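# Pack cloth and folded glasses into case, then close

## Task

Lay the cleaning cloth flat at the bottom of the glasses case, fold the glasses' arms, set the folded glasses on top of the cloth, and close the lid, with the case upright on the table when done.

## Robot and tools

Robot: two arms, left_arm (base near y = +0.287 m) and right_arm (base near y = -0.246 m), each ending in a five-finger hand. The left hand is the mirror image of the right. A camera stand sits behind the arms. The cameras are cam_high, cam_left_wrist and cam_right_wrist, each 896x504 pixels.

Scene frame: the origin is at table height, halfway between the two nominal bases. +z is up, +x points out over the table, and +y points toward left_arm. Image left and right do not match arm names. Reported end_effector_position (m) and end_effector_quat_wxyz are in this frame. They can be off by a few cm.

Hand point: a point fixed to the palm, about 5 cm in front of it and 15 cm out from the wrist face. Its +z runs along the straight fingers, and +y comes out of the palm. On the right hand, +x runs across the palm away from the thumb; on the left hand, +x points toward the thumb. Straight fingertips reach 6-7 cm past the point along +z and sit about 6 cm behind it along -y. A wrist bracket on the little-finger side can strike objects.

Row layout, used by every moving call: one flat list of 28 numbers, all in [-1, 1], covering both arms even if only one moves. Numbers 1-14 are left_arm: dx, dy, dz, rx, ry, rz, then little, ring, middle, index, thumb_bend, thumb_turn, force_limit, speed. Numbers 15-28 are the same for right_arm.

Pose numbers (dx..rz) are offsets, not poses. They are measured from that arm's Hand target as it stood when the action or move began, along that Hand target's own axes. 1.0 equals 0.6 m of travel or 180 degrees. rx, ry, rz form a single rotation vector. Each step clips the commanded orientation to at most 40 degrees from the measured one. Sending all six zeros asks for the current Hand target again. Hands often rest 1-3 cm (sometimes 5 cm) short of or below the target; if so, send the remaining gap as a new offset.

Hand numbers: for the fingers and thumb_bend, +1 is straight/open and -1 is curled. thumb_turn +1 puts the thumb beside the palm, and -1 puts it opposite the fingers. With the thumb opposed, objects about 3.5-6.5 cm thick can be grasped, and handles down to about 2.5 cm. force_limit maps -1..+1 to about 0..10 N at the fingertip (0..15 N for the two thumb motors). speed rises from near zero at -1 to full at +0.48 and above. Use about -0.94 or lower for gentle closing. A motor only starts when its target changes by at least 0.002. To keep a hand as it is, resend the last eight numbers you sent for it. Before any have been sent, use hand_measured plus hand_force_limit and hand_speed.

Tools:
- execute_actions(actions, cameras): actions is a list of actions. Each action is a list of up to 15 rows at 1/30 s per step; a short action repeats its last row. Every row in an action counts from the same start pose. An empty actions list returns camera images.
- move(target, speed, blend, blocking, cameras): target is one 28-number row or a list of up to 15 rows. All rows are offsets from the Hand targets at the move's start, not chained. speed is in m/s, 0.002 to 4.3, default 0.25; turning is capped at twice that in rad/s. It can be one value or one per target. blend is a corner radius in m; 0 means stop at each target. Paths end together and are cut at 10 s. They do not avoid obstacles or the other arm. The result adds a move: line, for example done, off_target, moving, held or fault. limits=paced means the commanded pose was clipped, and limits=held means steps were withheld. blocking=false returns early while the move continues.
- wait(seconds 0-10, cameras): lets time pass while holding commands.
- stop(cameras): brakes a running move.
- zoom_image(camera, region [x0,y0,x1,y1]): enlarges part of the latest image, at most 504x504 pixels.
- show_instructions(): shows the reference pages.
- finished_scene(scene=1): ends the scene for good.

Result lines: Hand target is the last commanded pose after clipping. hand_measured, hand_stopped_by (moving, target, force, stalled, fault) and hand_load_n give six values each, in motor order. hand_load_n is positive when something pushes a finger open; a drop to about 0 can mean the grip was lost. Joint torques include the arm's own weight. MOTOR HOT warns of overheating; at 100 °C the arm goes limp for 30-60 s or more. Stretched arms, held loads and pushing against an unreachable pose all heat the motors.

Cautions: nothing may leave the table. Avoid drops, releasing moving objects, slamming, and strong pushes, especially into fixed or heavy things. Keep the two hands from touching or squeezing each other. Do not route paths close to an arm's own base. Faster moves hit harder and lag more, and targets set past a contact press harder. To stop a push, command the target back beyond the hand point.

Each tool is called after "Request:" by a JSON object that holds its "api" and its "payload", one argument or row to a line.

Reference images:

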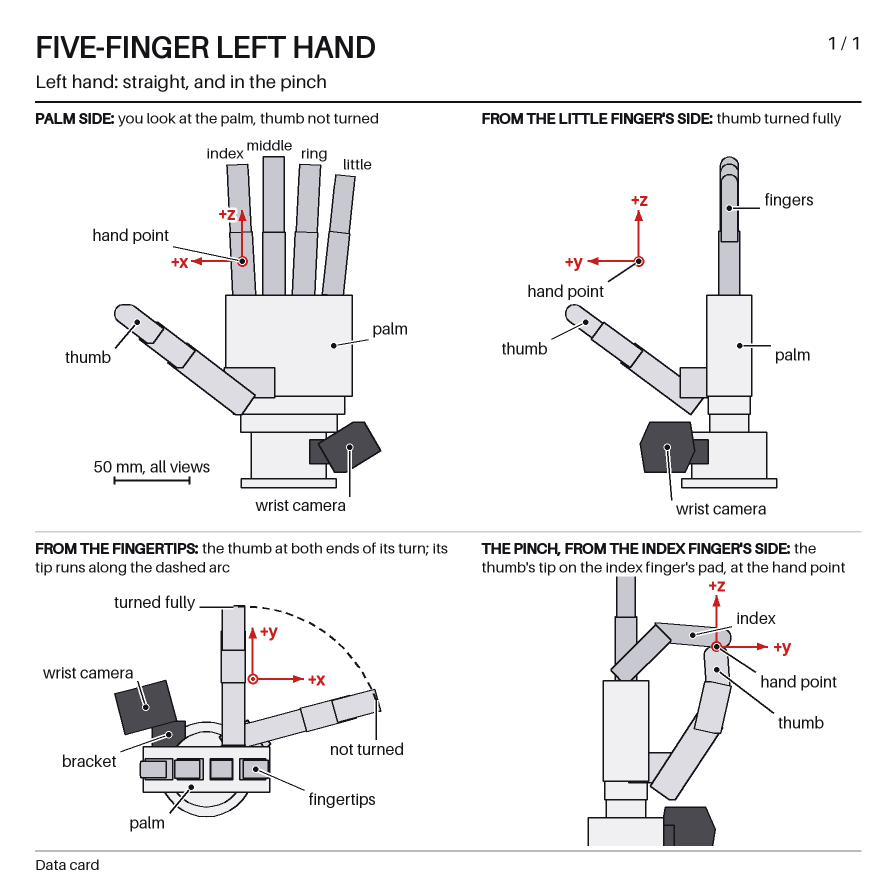

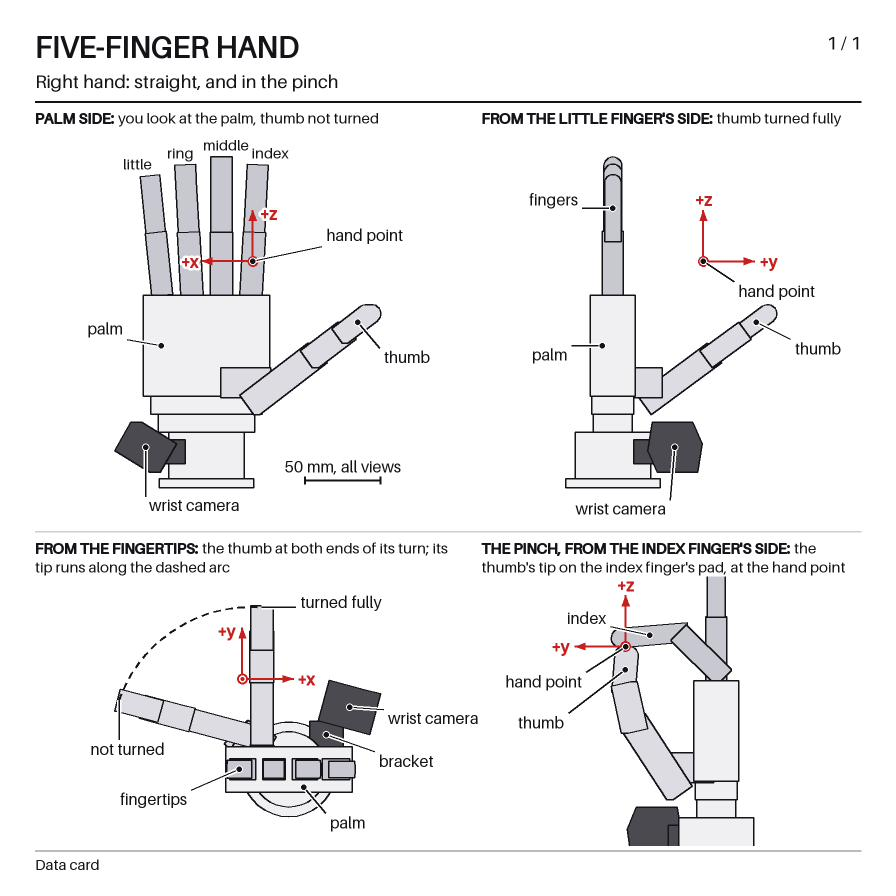

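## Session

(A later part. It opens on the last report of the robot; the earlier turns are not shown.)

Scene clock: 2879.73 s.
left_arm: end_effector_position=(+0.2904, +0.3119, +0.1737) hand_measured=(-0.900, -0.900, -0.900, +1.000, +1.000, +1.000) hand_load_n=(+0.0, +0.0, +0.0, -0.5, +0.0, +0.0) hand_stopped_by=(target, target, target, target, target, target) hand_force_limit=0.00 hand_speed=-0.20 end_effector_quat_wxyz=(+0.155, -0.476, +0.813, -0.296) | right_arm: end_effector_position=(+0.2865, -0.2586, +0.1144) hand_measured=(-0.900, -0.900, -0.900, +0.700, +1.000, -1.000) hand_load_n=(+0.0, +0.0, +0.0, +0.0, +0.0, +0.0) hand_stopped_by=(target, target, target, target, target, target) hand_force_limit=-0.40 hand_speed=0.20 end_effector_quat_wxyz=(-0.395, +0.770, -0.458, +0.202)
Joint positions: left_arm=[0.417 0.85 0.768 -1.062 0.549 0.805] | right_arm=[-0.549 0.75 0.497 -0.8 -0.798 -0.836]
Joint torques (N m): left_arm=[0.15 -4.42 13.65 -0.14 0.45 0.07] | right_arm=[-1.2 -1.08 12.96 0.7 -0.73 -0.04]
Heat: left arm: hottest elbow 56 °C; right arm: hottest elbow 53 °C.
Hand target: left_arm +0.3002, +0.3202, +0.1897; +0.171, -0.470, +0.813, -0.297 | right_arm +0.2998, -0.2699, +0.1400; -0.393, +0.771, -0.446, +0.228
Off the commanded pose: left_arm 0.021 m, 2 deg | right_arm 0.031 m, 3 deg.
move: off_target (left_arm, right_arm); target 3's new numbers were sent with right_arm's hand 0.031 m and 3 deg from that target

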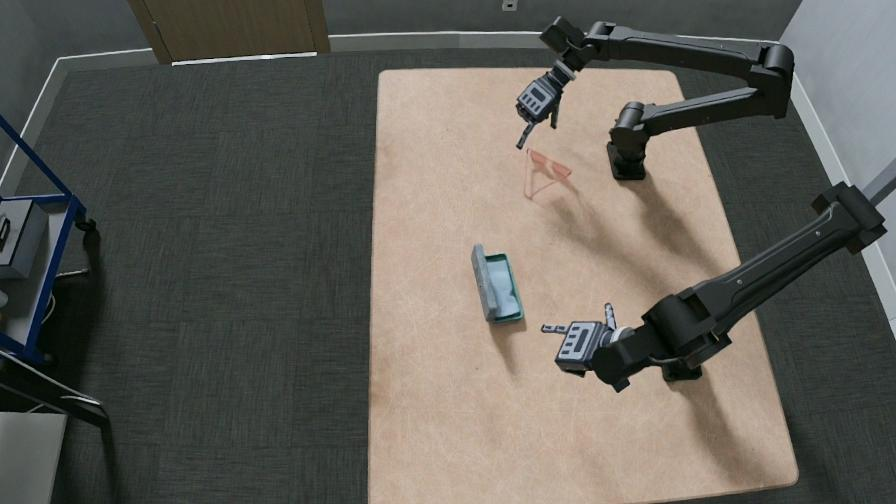

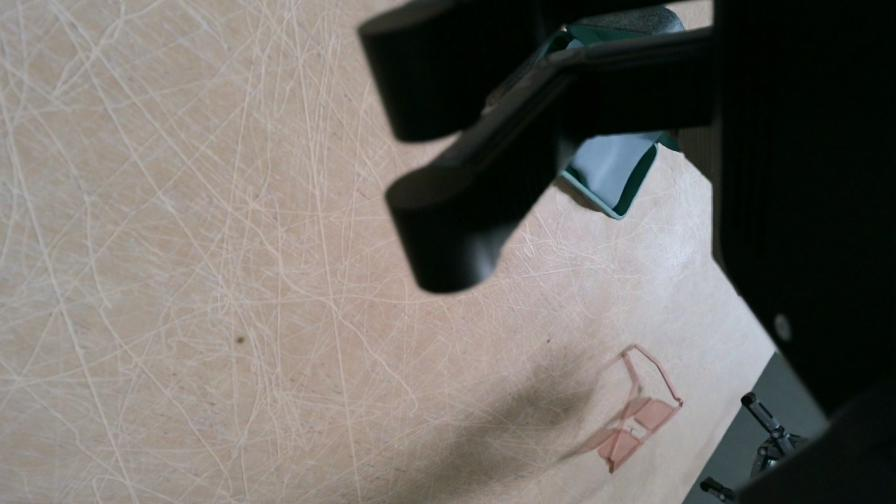

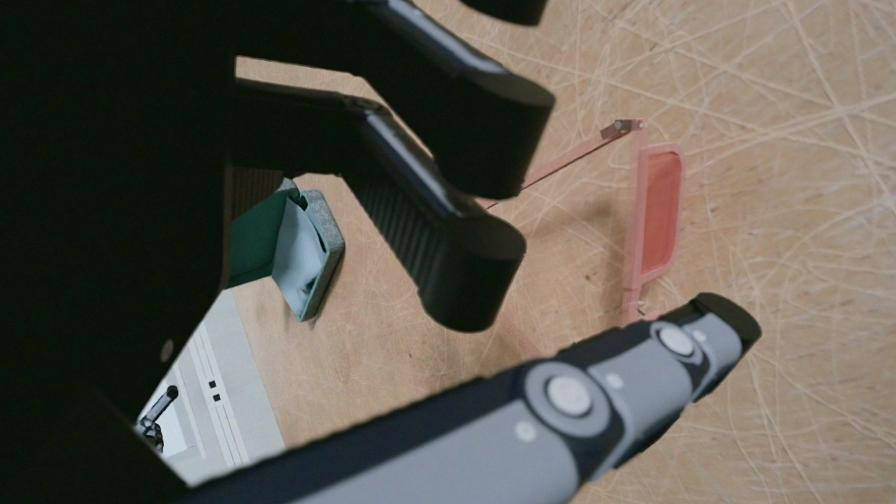

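Request:
{"api": "zoom_image", "payload": {
  "camera": "cam_high",
  "region": [505, 130, 595, 220]
}}

Request:
{"api": "zoom_image", "payload": {
  "camera": "cam_left_wrist",
  "region": [560, 320, 720, 480]
}}

Scaled by 5.600 from the camera's 896x504 image, which has a finer 1280x720 frame.

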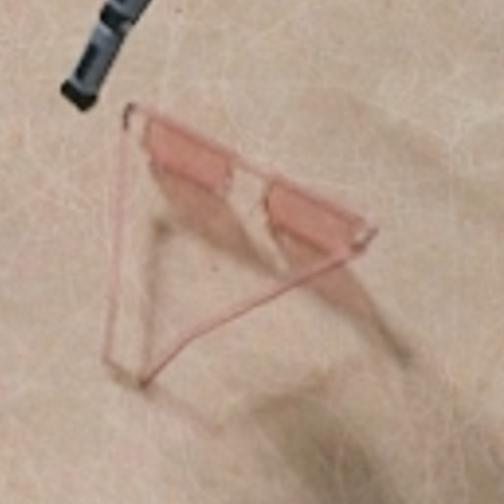

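Scaled by 3.150 from the camera's 896x504 image, which has a finer 1280x720 frame.

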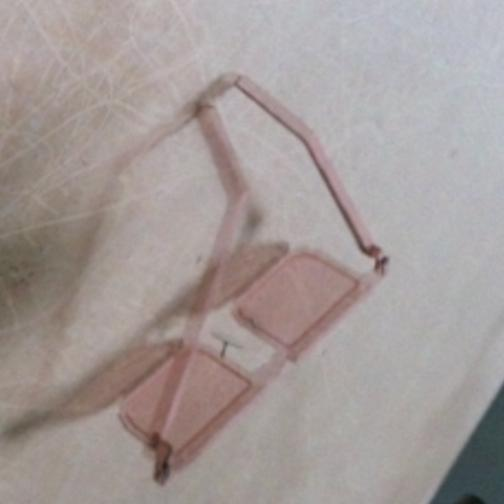

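Request:
{"api": "move", "payload": {
  "target": [0,0,0,0,0,0, -0.9,-0.9,-0.9,1,1,1, 0,-0.2, 0.0004,0.0702,0.0678,0,0,0, -0.9,-0.9,-0.9,0.5,1,-1, -0.4,0.2],
  "speed": 0.12,
  "cameras": ["all"]
}}

Request:
{"api": "zoom_image", "payload": {
  "camera": "cam_high",
  "region": [490, 110, 610, 220]
}}

Request:
{"api": "zoom_image", "payload": {
  "camera": "cam_left_wrist",
  "region": [560, 320, 800, 500]
}}

Scene clock: 2940.57 s.
left_arm: end_effector_position=(+0.2904, +0.3119, +0.1737) hand_measured=(-0.900, -0.900, -0.900, +1.000, +1.000, +1.000) hand_load_n=(+0.0, +0.0, +0.0, +0.0, +0.0, +0.0) hand_stopped_by=(target, target, target, target, target, target) hand_force_limit=0.00 hand_speed=-0.20 end_effector_quat_wxyz=(+0.155, -0.476, +0.813, -0.296) | right_arm: end_effector_position=(+0.3070, -0.2687, +0.0871) hand_measured=(-0.900, -0.900, -0.900, +0.500, +1.000, -1.000) hand_load_n=(+0.5, +0.0, +0.0, +0.0, +0.0, +0.0) hand_stopped_by=(target, target, target, target, target, target) hand_force_limit=-0.40 hand_speed=0.20 end_effector_quat_wxyz=(-0.392, +0.772, -0.443, +0.233)
Joint positions: left_arm=[0.417 0.85 0.768 -1.062 0.549 0.805] | right_arm=[-0.535 0.819 0.437 -0.591 -0.786 -0.821]
Joint torques (N m): left_arm=[0.09 -4.6 13.65 -0.01 0.47 0.06] | right_arm=[-0.03 -0.56 7.68 1.99 -0.5 0.18]
Heat: left arm: hottest elbow 59 °C; right arm: hottest elbow 61 °C.
Hand target: left_arm +0.3002, +0.3202, +0.1897; +0.171, -0.470, +0.813, -0.297 | right_arm +0.3070, -0.2660, +0.0820; -0.393, +0.771, -0.445, +0.228
Off the commanded pose: left_arm 0.021 m, 2 deg | right_arm 0.006 m, 1 deg.
move: off_target (left_arm)

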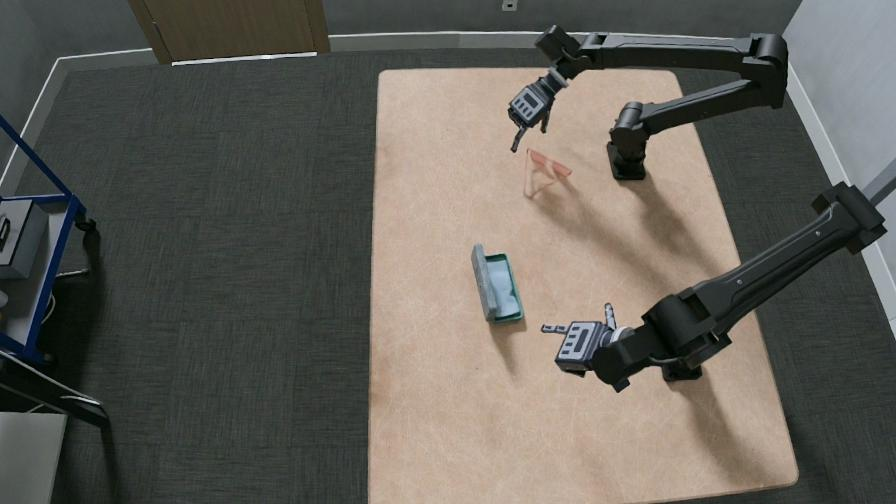

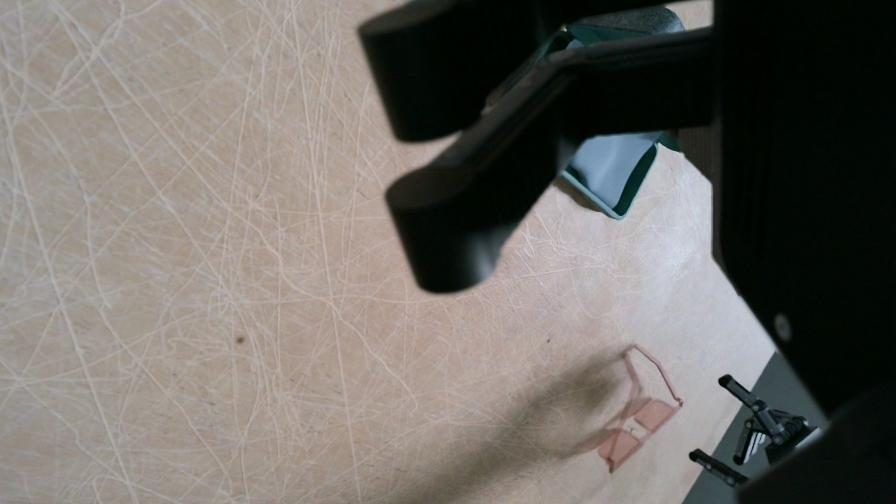

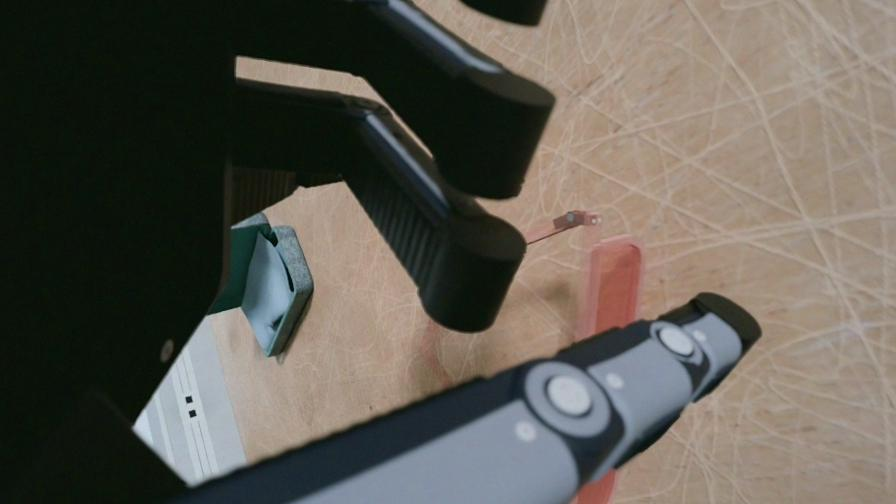

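Scaled by 4.200 from the camera's 896x504 image, which has a finer 1280x720 frame.

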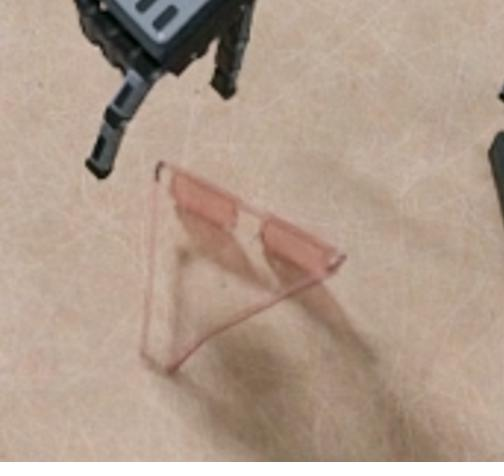

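Scaled by 2.100 from the camera's 896x504 image, which has a finer 1280x720 frame.

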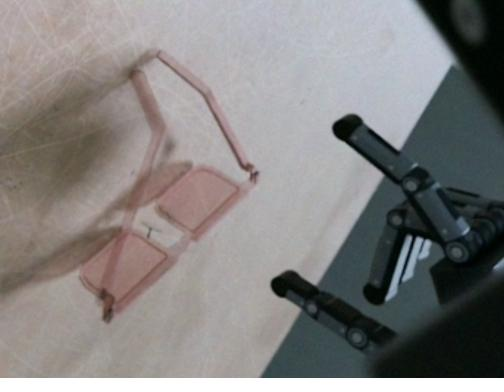

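Request:
{"api": "move", "payload": {
  "target": [0,0,0,0,0,0, -0.9,-0.9,-0.9,1,1,1, 0,-0.2, -0.0690,0.0485,0.0440,0,0,0, -0.9,-0.9,-0.9,0.5,1,-1, -0.4,0.2],
  "speed": 0.08,
  "cameras": ["all"]
}}

Request:
{"api": "zoom_image", "payload": {
  "camera": "cam_high",
  "region": [490, 110, 610, 220]
}}

Request:
{"api": "zoom_image", "payload": {
  "camera": "cam_left_wrist",
  "region": [560, 320, 800, 500]
}}

Scene clock: 2971.20 s.
left_arm: end_effector_position=(+0.2904, +0.3119, +0.1737) hand_measured=(-0.900, -0.900, -0.900, +1.000, +1.000, +1.000) hand_load_n=(+0.0, +0.0, +0.0, +0.0, +0.0, -0.5) hand_stopped_by=(target, target, target, target, target, target) hand_force_limit=0.00 hand_speed=-0.20 end_effector_quat_wxyz=(+0.155, -0.476, +0.813, -0.296) | right_arm: end_effector_position=(+0.2904, -0.2306, +0.0444) hand_measured=(-0.900, -0.900, -0.900, +0.500, +1.000, -1.000) hand_load_n=(+0.0, +0.0, +0.0, +0.0, +0.0, +0.0) hand_stopped_by=(target, target, target, target, target, target) hand_force_limit=-0.40 hand_speed=0.20 end_effector_quat_wxyz=(-0.391, +0.773, -0.447, +0.225)
Joint positions: left_arm=[0.417 0.85 0.768 -1.062 0.549 0.805] | right_arm=[-0.399 0.757 0.283 -0.417 -0.705 -0.673]
Joint torques (N m): left_arm=[0.44 -4.89 13.72 -0.02 0.45 0.05] | right_arm=[-0.03 -1.03 7.3 2.15 -0.43 0.17]
Heat: left arm: hottest elbow 59 °C; right arm: hottest elbow 56 °C.
Hand target: left_arm +0.3002, +0.3202, +0.1897; +0.171, -0.470, +0.813, -0.297 | right_arm +0.2901, -0.2281, +0.0429; -0.393, +0.771, -0.446, +0.228
Off the commanded pose: left_arm 0.021 m, 2 deg | right_arm 0.003 m, 0 deg.
move: off_target (left_arm)

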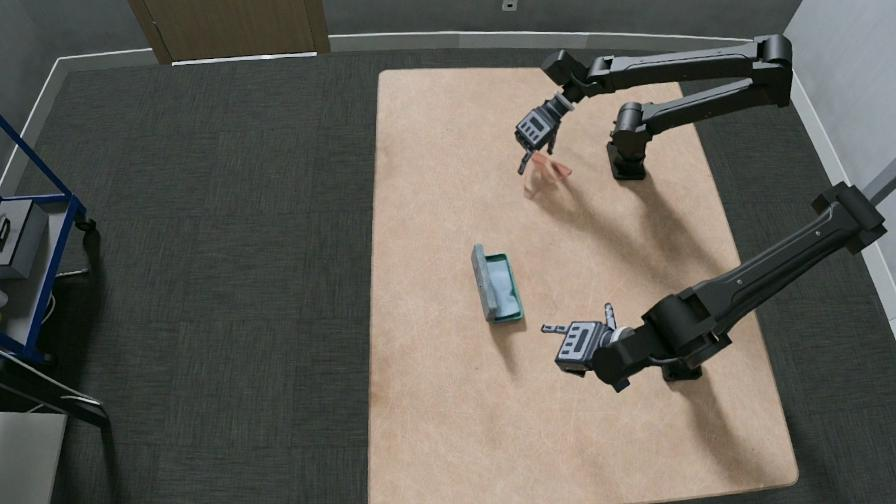

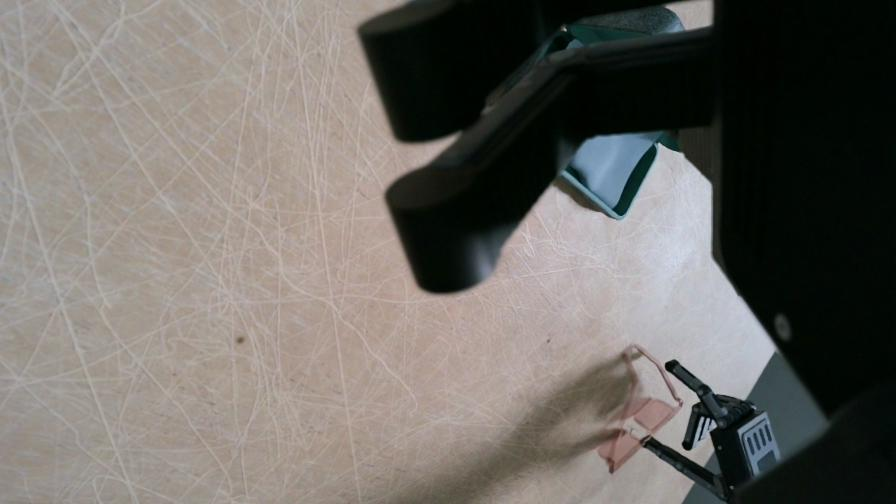

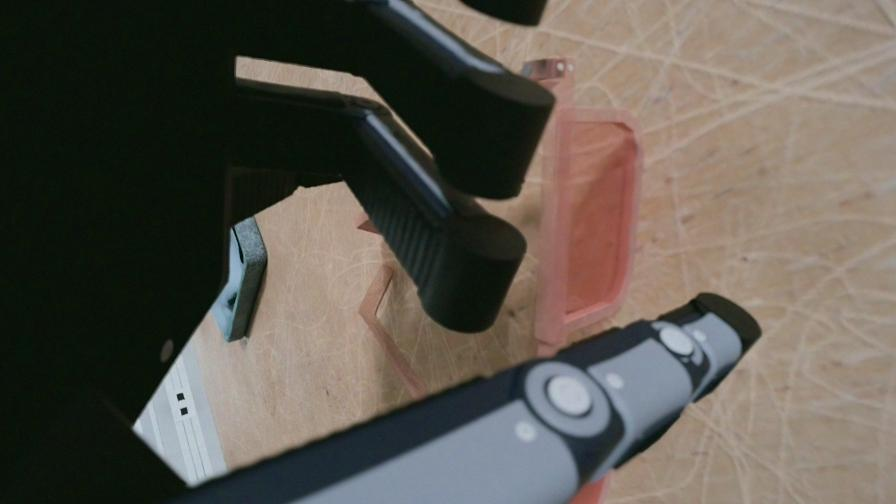

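Scaled by 4.200 from the camera's 896x504 image, which has a finer 1280x720 frame.

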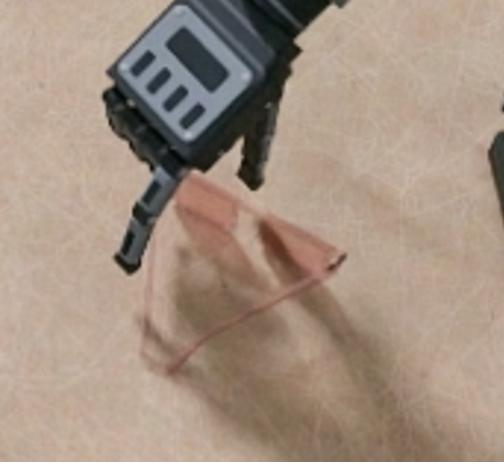

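Scaled by 2.100 from the camera's 896x504 image, which has a finer 1280x720 frame.

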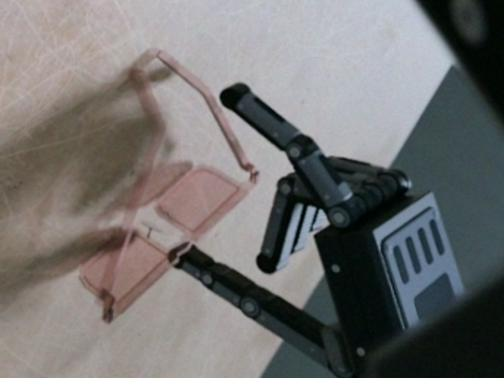

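Request:
{"api": "move", "payload": {
  "target": [0,0,0,0,0,0, -0.9,-0.9,-0.9,1,1,1, 0,-0.2, 0,0,0,0,0,0, -0.9,-0.9,-0.9,0,1,-1, -0.2,-0.85],
  "speed": 0.08,
  "cameras": ["all"]
}}

Request:
{"api": "zoom_image", "payload": {
  "camera": "cam_high",
  "region": [490, 110, 610, 220]
}}

Request:
{"api": "zoom_image", "payload": {
  "camera": "cam_left_wrist",
  "region": [560, 320, 800, 500]
}}

Scene clock: 2987.83 s.
left_arm: end_effector_position=(+0.2904, +0.3119, +0.1737) hand_measured=(-0.900, -0.900, -0.900, +1.000, +1.000, +1.000) hand_load_n=(+0.0, +0.5, +0.0, +0.0, +0.0, +0.0) hand_stopped_by=(target, target, target, target, target, target) hand_force_limit=0.00 hand_speed=-0.20 end_effector_quat_wxyz=(+0.155, -0.476, +0.813, -0.296) | right_arm: end_effector_position=(+0.2904, -0.2305, +0.0444) hand_measured=(-0.900, -0.900, -0.900, +0.000, +1.000, -1.000) hand_load_n=(+0.0, +0.0, +0.0, +0.0, +0.0, +0.0) hand_stopped_by=(target, target, target, target, target, target) hand_force_limit=-0.20 hand_speed=-0.85 end_effector_quat_wxyz=(-0.391, +0.772, -0.447, +0.225)
Joint positions: left_arm=[0.417 0.85 0.768 -1.062 0.549 0.805] | right_arm=[-0.399 0.757 0.283 -0.417 -0.704 -0.672]
Joint torques (N m): left_arm=[0.15 -4.37 13.74 -0.06 0.44 0.05] | right_arm=[0.03 -0.97 7.3 2.17 -0.44 0.17]
Heat: left arm: hottest elbow 60 °C; right arm: hottest elbow 55 °C.
Hand target: left_arm +0.3002, +0.3202, +0.1897; +0.171, -0.470, +0.813, -0.297 | right_arm +0.2901, -0.2280, +0.0428; -0.393, +0.771, -0.446, +0.228
Off the commanded pose: left_arm 0.021 m, 2 deg | right_arm 0.003 m, 0 deg.
move: off_target (left_arm)

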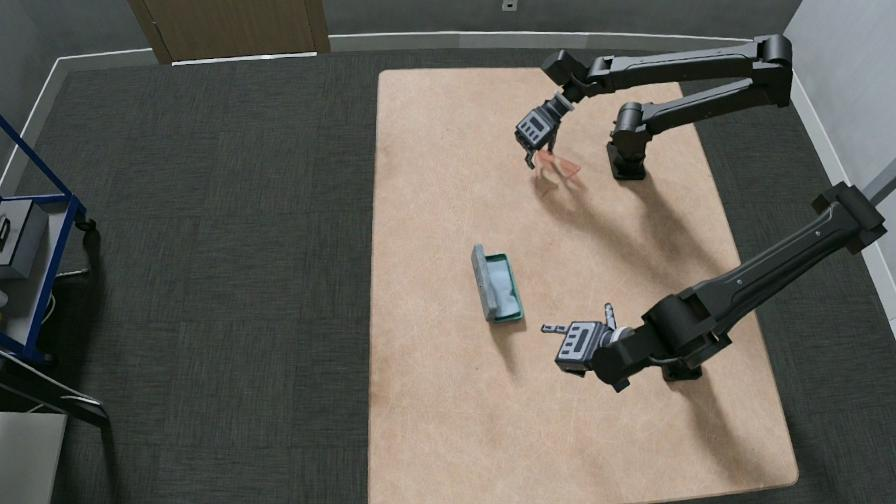

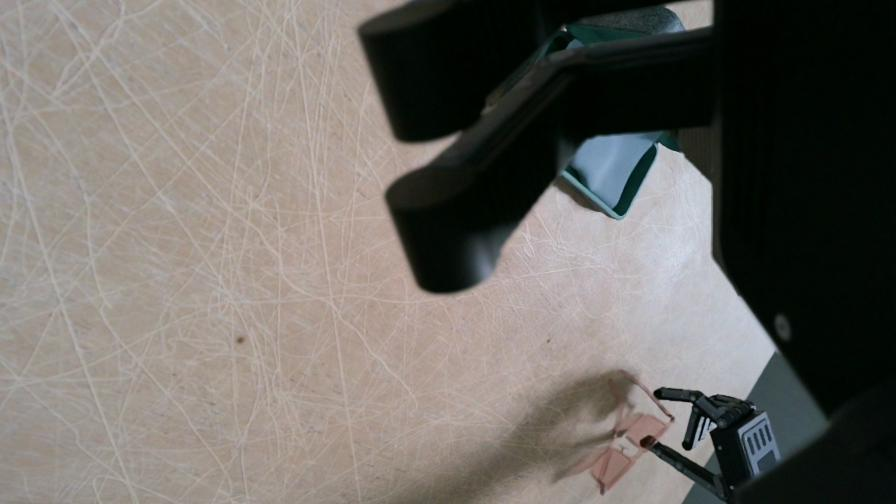

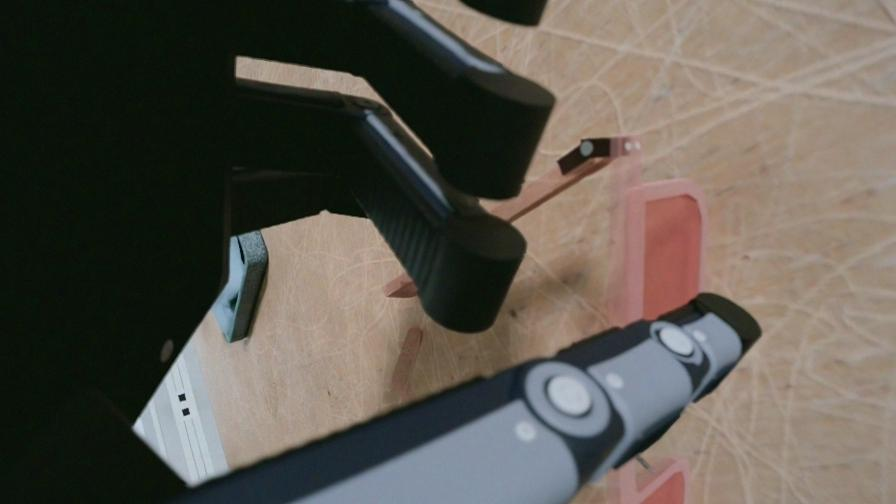

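Scaled by 4.200 from the camera's 896x504 image, which has a finer 1280x720 frame.

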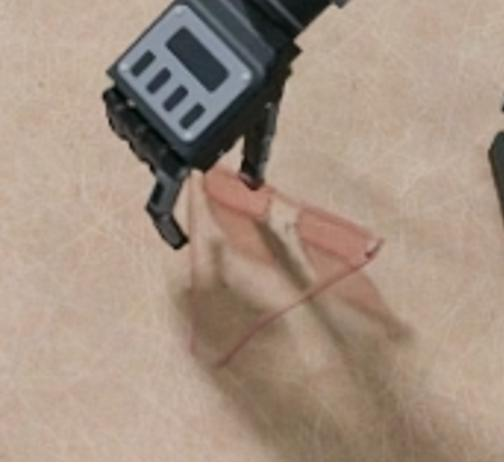

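Scaled by 2.100 from the camera's 896x504 image, which has a finer 1280x720 frame.

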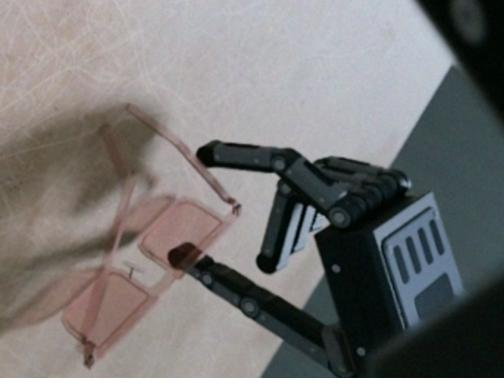

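Request:
{"api": "move", "payload": {
  "target": [0,0,0,0,0,0, -0.9,-0.9,-0.9,1,1,1, 0,-0.2, 0,0,0,0,0,0, -0.9,-0.9,-0.9,-0.3,1,-1, -0.1,-0.85],
  "speed": 0.08,
  "cameras": ["all"]
}}

Request:
{"api": "zoom_image", "payload": {
  "camera": "cam_high",
  "region": [490, 110, 610, 220]
}}

Request:
{"api": "zoom_image", "payload": {
  "camera": "cam_left_wrist",
  "region": [560, 320, 800, 500]
}}

Scene clock: 3024.70 s.
left_arm: end_effector_position=(+0.2904, +0.3119, +0.1737) hand_measured=(-0.900, -0.900, -0.900, +1.000, +1.000, +1.000) hand_load_n=(+0.0, +0.0, +0.5, +0.0, +0.0, +0.0) hand_stopped_by=(target, target, target, target, target, target) hand_force_limit=0.00 hand_speed=-0.20 end_effector_quat_wxyz=(+0.155, -0.476, +0.813, -0.296) | right_arm: end_effector_position=(+0.2904, -0.2305, +0.0444) hand_measured=(-0.900, -0.900, -0.900, -0.300, +1.000, -1.000) hand_load_n=(+0.0, +0.0, +0.0, +0.0, +0.0, +0.0) hand_stopped_by=(target, target, target, target, target, target) hand_force_limit=-0.10 hand_speed=-0.85 end_effector_quat_wxyz=(-0.391, +0.772, -0.447, +0.225)
Joint positions: left_arm=[0.417 0.85 0.768 -1.062 0.549 0.805] | right_arm=[-0.399 0.757 0.283 -0.417 -0.704 -0.672]
Joint torques (N m): left_arm=[0.21 -4.42 13.72 -0.06 0.44 0.08] | right_arm=[0.03 -0.97 7.28 2.14 -0.43 0.17]
Heat: left arm: hottest elbow 60 °C; right arm: hottest elbow 53 °C.
Hand target: left_arm +0.3002, +0.3202, +0.1897; +0.171, -0.470, +0.813, -0.297 | right_arm +0.2900, -0.2280, +0.0428; -0.393, +0.771, -0.446, +0.228
Off the commanded pose: left_arm 0.021 m, 2 deg | right_arm 0.003 m, 0 deg.
move: off_target (left_arm)

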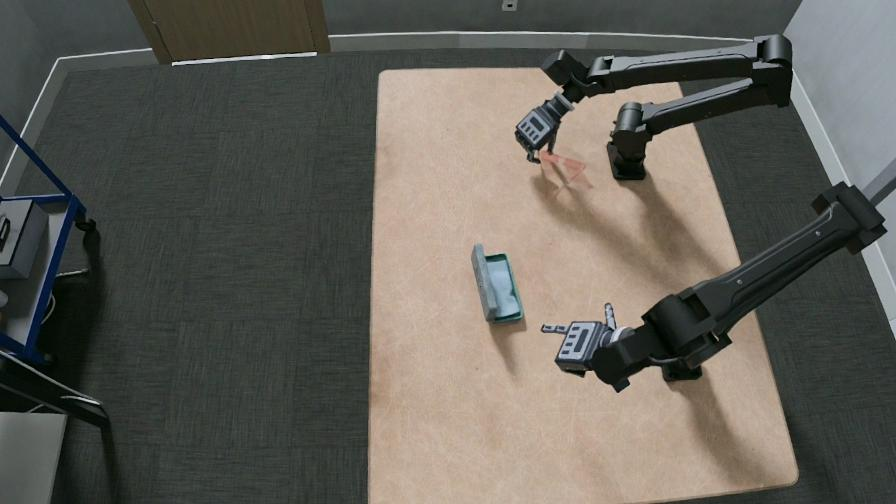

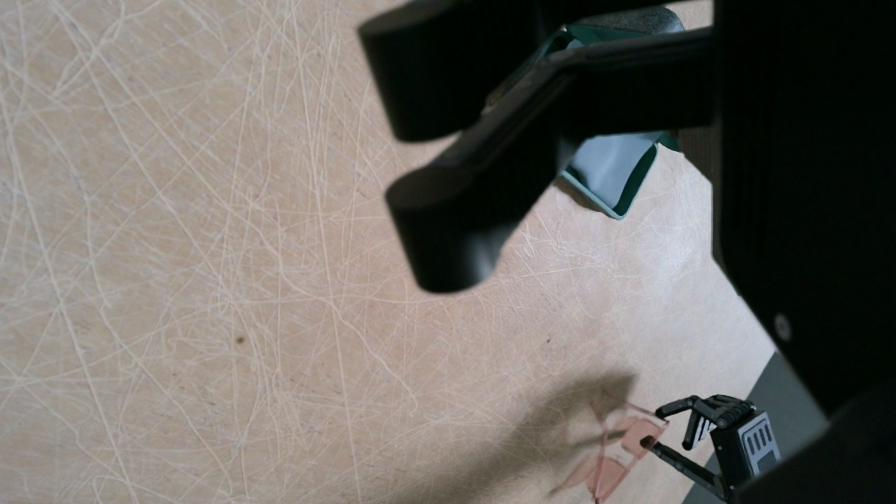

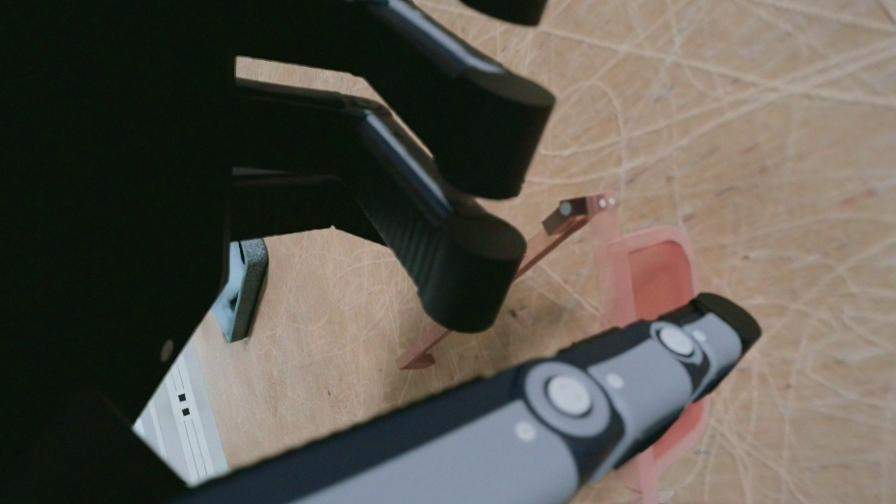

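Scaled by 4.200 from the camera's 896x504 image, which has a finer 1280x720 frame.

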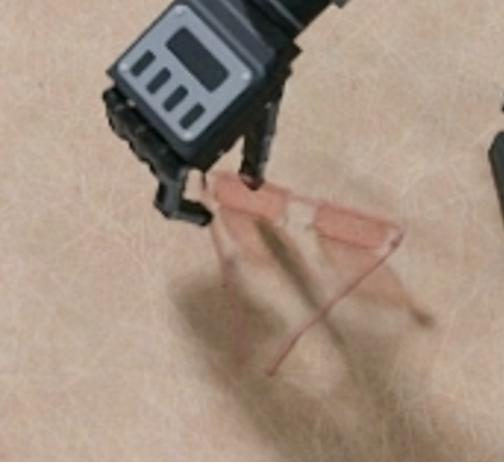

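Scaled by 2.100 from the camera's 896x504 image, which has a finer 1280x720 frame.

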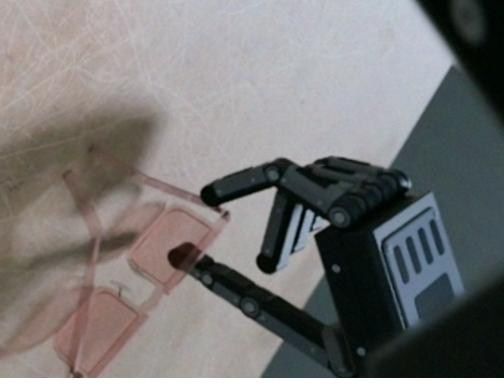

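Request:
{"api": "move", "payload": {
  "target": [
    [0,0,0,0,0,0, -0.9,-0.9,-0.9,1,1,1, 0,-0.2, 0.0081,0.0036,-0.0106,0,0,0, -0.9,-0.9,-0.9,0.5,1,-1, -0.1,0],
    [0,0,0,0,0,0, -0.9,-0.9,-0.9,1,1,1, 0,-0.2, -0.0396,0.0228,-0.0398,0,0,0, -0.9,-0.9,-0.9,0.5,1,-1, -0.1,0],
    [0,0,0,0,0,0, -0.9,-0.9,-0.9,1,1,1, 0,-0.2, -0.0477,0.0165,-0.0313,0,0,0, -0.9,-0.9,-0.9,0.5,1,-1, -0.1,0]
  ],
  "speed": 0.06,
  "cameras": ["all"]
}}

Request:
{"api": "zoom_image", "payload": {
  "camera": "cam_high",
  "region": [490, 110, 610, 220]
}}

Request:
{"api": "zoom_image", "payload": {
  "camera": "cam_left_wrist",
  "region": [560, 344, 800, 504]
}}

Scene clock: 3162.37 s.
left_arm: end_effector_position=(+0.2904, +0.3119, +0.1737) hand_measured=(-0.900, -0.900, -0.900, +1.000, +1.000, +1.000) hand_load_n=(+0.0, +0.0, +0.0, +0.0, +0.0, -0.5) hand_stopped_by=(target, target, target, target, target, target) hand_force_limit=0.00 hand_speed=-0.20 end_effector_quat_wxyz=(+0.155, -0.476, +0.813, -0.296) | right_arm: end_effector_position=(+0.2570, -0.2155, +0.0475) hand_measured=(-0.900, -0.900, -0.900, +0.500, +1.000, -1.000) hand_load_n=(+0.0, +0.0, +0.0, +0.0, +0.0, +0.0) hand_stopped_by=(target, target, target, target, target, target) hand_force_limit=-0.10 hand_speed=0.00 end_effector_quat_wxyz=(-0.391, +0.773, -0.447, +0.224)
Joint positions: left_arm=[0.417 0.85 0.768 -1.062 0.549 0.805] | right_arm=[-0.396 0.542 0.235 -0.584 -0.703 -0.67]
Joint torques (N m): left_arm=[0.44 -4.54 13.74 -0.13 0.44 0.08] | right_arm=[0.03 0.73 7.92 2.22 -0.43 0.17]
Heat: left arm: hottest elbow 61 °C; right arm: hottest elbow 51 °C.
Hand target: left_arm +0.3002, +0.3202, +0.1897; +0.171, -0.470, +0.813, -0.297 | right_arm +0.2576, -0.2138, +0.0458; -0.393, +0.771, -0.446, +0.228
Off the commanded pose: left_arm 0.021 m, 2 deg | right_arm 0.003 m, 0 deg.
move: off_target (left_arm)

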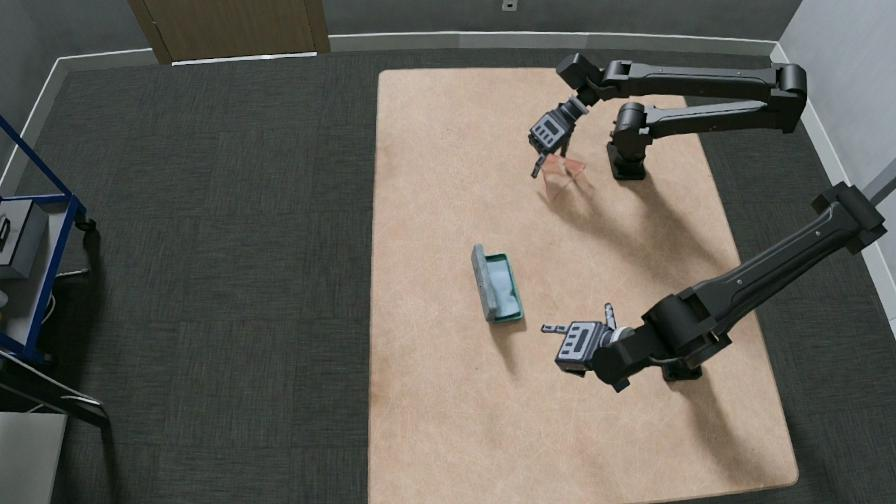

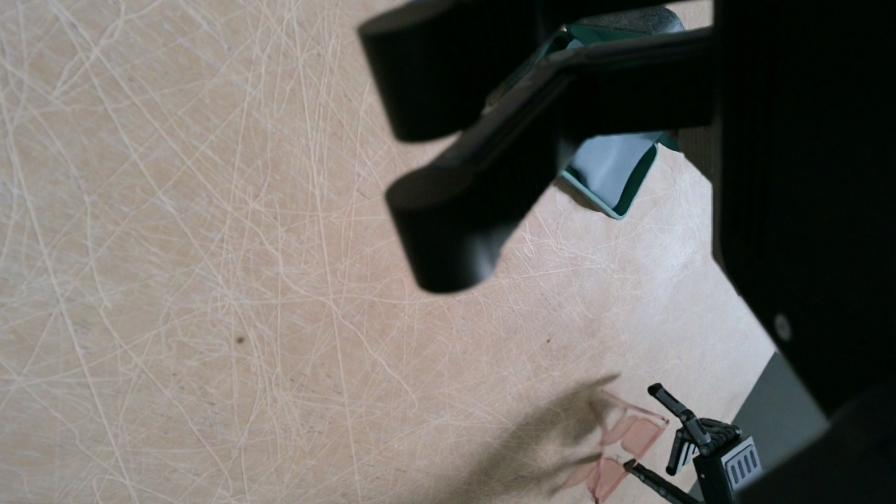

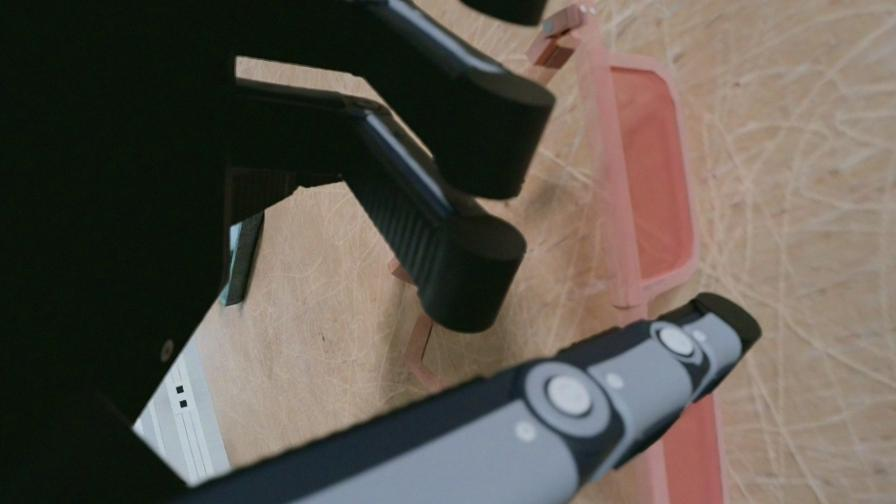

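Scaled by 4.200 from the camera's 896x504 image, which has a finer 1280x720 frame.

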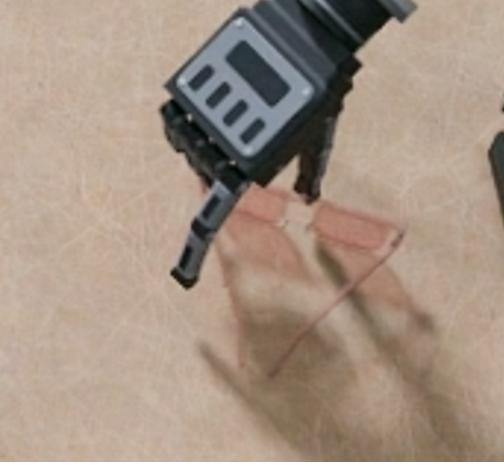

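Scaled by 2.100 from the camera's 896x504 image, which has a finer 1280x720 frame.

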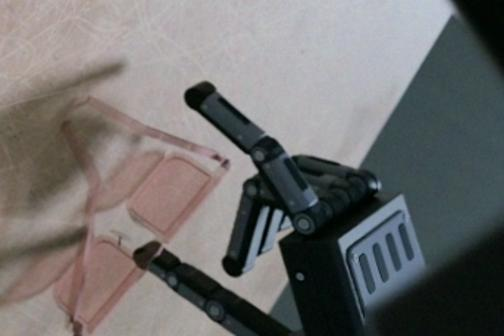

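Request:
{"api": "move", "payload": {
  "target": [0,0,0,0,0,0, -0.9,-0.9,-0.9,1,1,1, 0,-0.2, 0,0,0,0,0,0, -0.9,-0.9,-0.45,0.5,1,-1, -0.4,-0.7],
  "speed": 0.06,
  "cameras": ["all"]
}}

Request:
{"api": "zoom_image", "payload": {
  "camera": "cam_high",
  "region": [490, 110, 610, 220]
}}

Request:
{"api": "zoom_image", "payload": {
  "camera": "cam_left_wrist",
  "region": [560, 344, 800, 504]
}}

Scene clock: 3177.23 s.
left_arm: end_effector_position=(+0.2904, +0.3119, +0.1737) hand_measured=(-0.900, -0.900, -0.900, +1.000, +1.000, +1.000) hand_load_n=(+0.0, +0.0, +0.0, +0.0, +0.0, +0.0) hand_stopped_by=(target, target, target, target, target, target) hand_force_limit=0.00 hand_speed=-0.20 end_effector_quat_wxyz=(+0.155, -0.476, +0.813, -0.296) | right_arm: end_effector_position=(+0.2570, -0.2155, +0.0475) hand_measured=(-0.900, -0.900, -0.450, +0.500, +1.000, -1.000) hand_load_n=(+0.0, +0.0, +0.0, +0.0, -0.5, +0.0) hand_stopped_by=(target, target, target, target, target, target) hand_force_limit=-0.40 hand_speed=-0.70 end_effector_quat_wxyz=(-0.391, +0.772, -0.447, +0.224)
Joint positions: left_arm=[0.417 0.85 0.768 -1.062 0.549 0.805] | right_arm=[-0.396 0.542 0.235 -0.584 -0.702 -0.669]
Joint torques (N m): left_arm=[0.38 -4.72 13.71 -0.09 0.43 0.05] | right_arm=[0.03 0.79 7.92 2.21 -0.43 0.16]
Heat: left arm: hottest elbow 61 °C; right arm: hottest elbow 51 °C.
Hand target: left_arm +0.3002, +0.3202, +0.1897; +0.171, -0.470, +0.813, -0.297 | right_arm +0.2576, -0.2138, +0.0458; -0.393, +0.771, -0.446, +0.228
Off the commanded pose: left_arm 0.021 m, 2 deg | right_arm 0.003 m, 1 deg.
move: off_target (left_arm)

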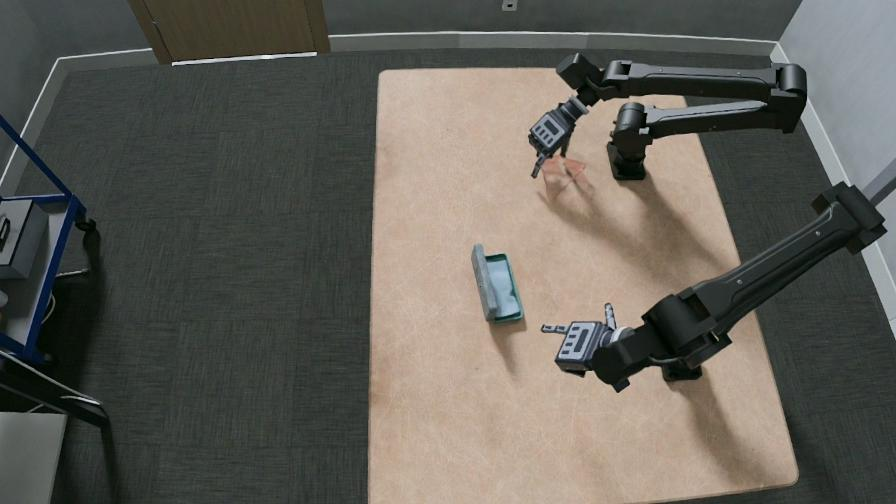

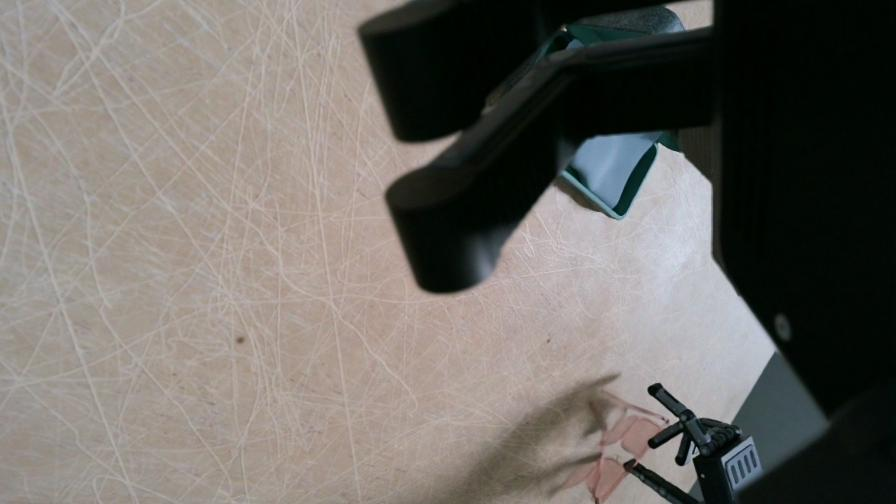

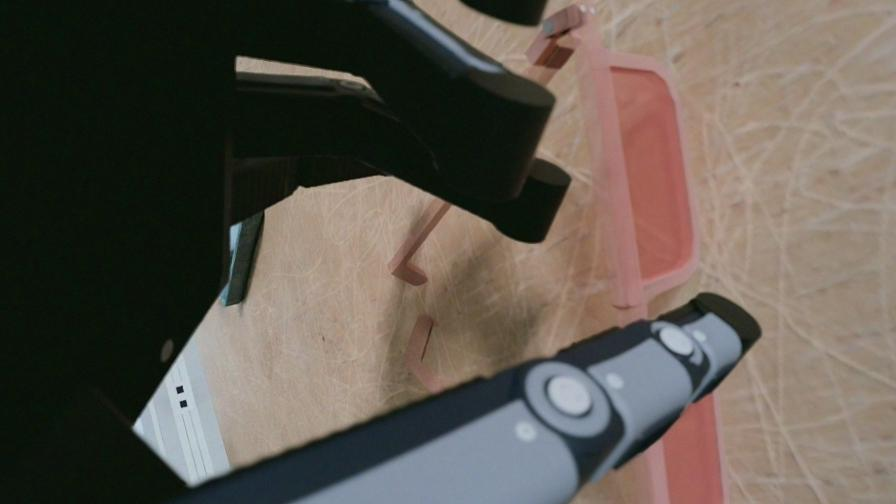

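Scaled by 4.200 from the camera's 896x504 image, which has a finer 1280x720 frame.

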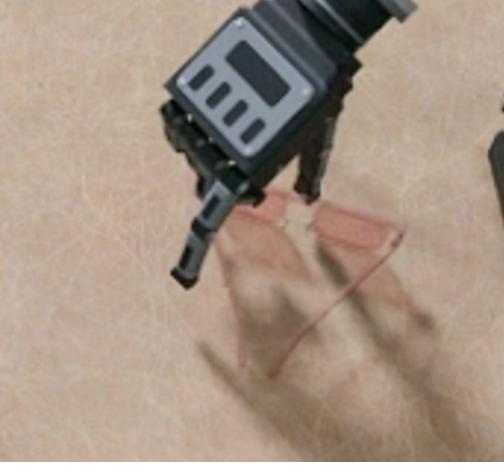

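Scaled by 2.100 from the camera's 896x504 image, which has a finer 1280x720 frame.

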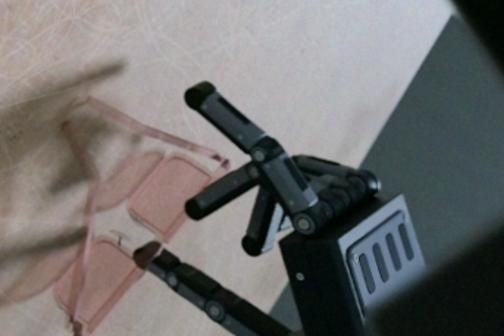

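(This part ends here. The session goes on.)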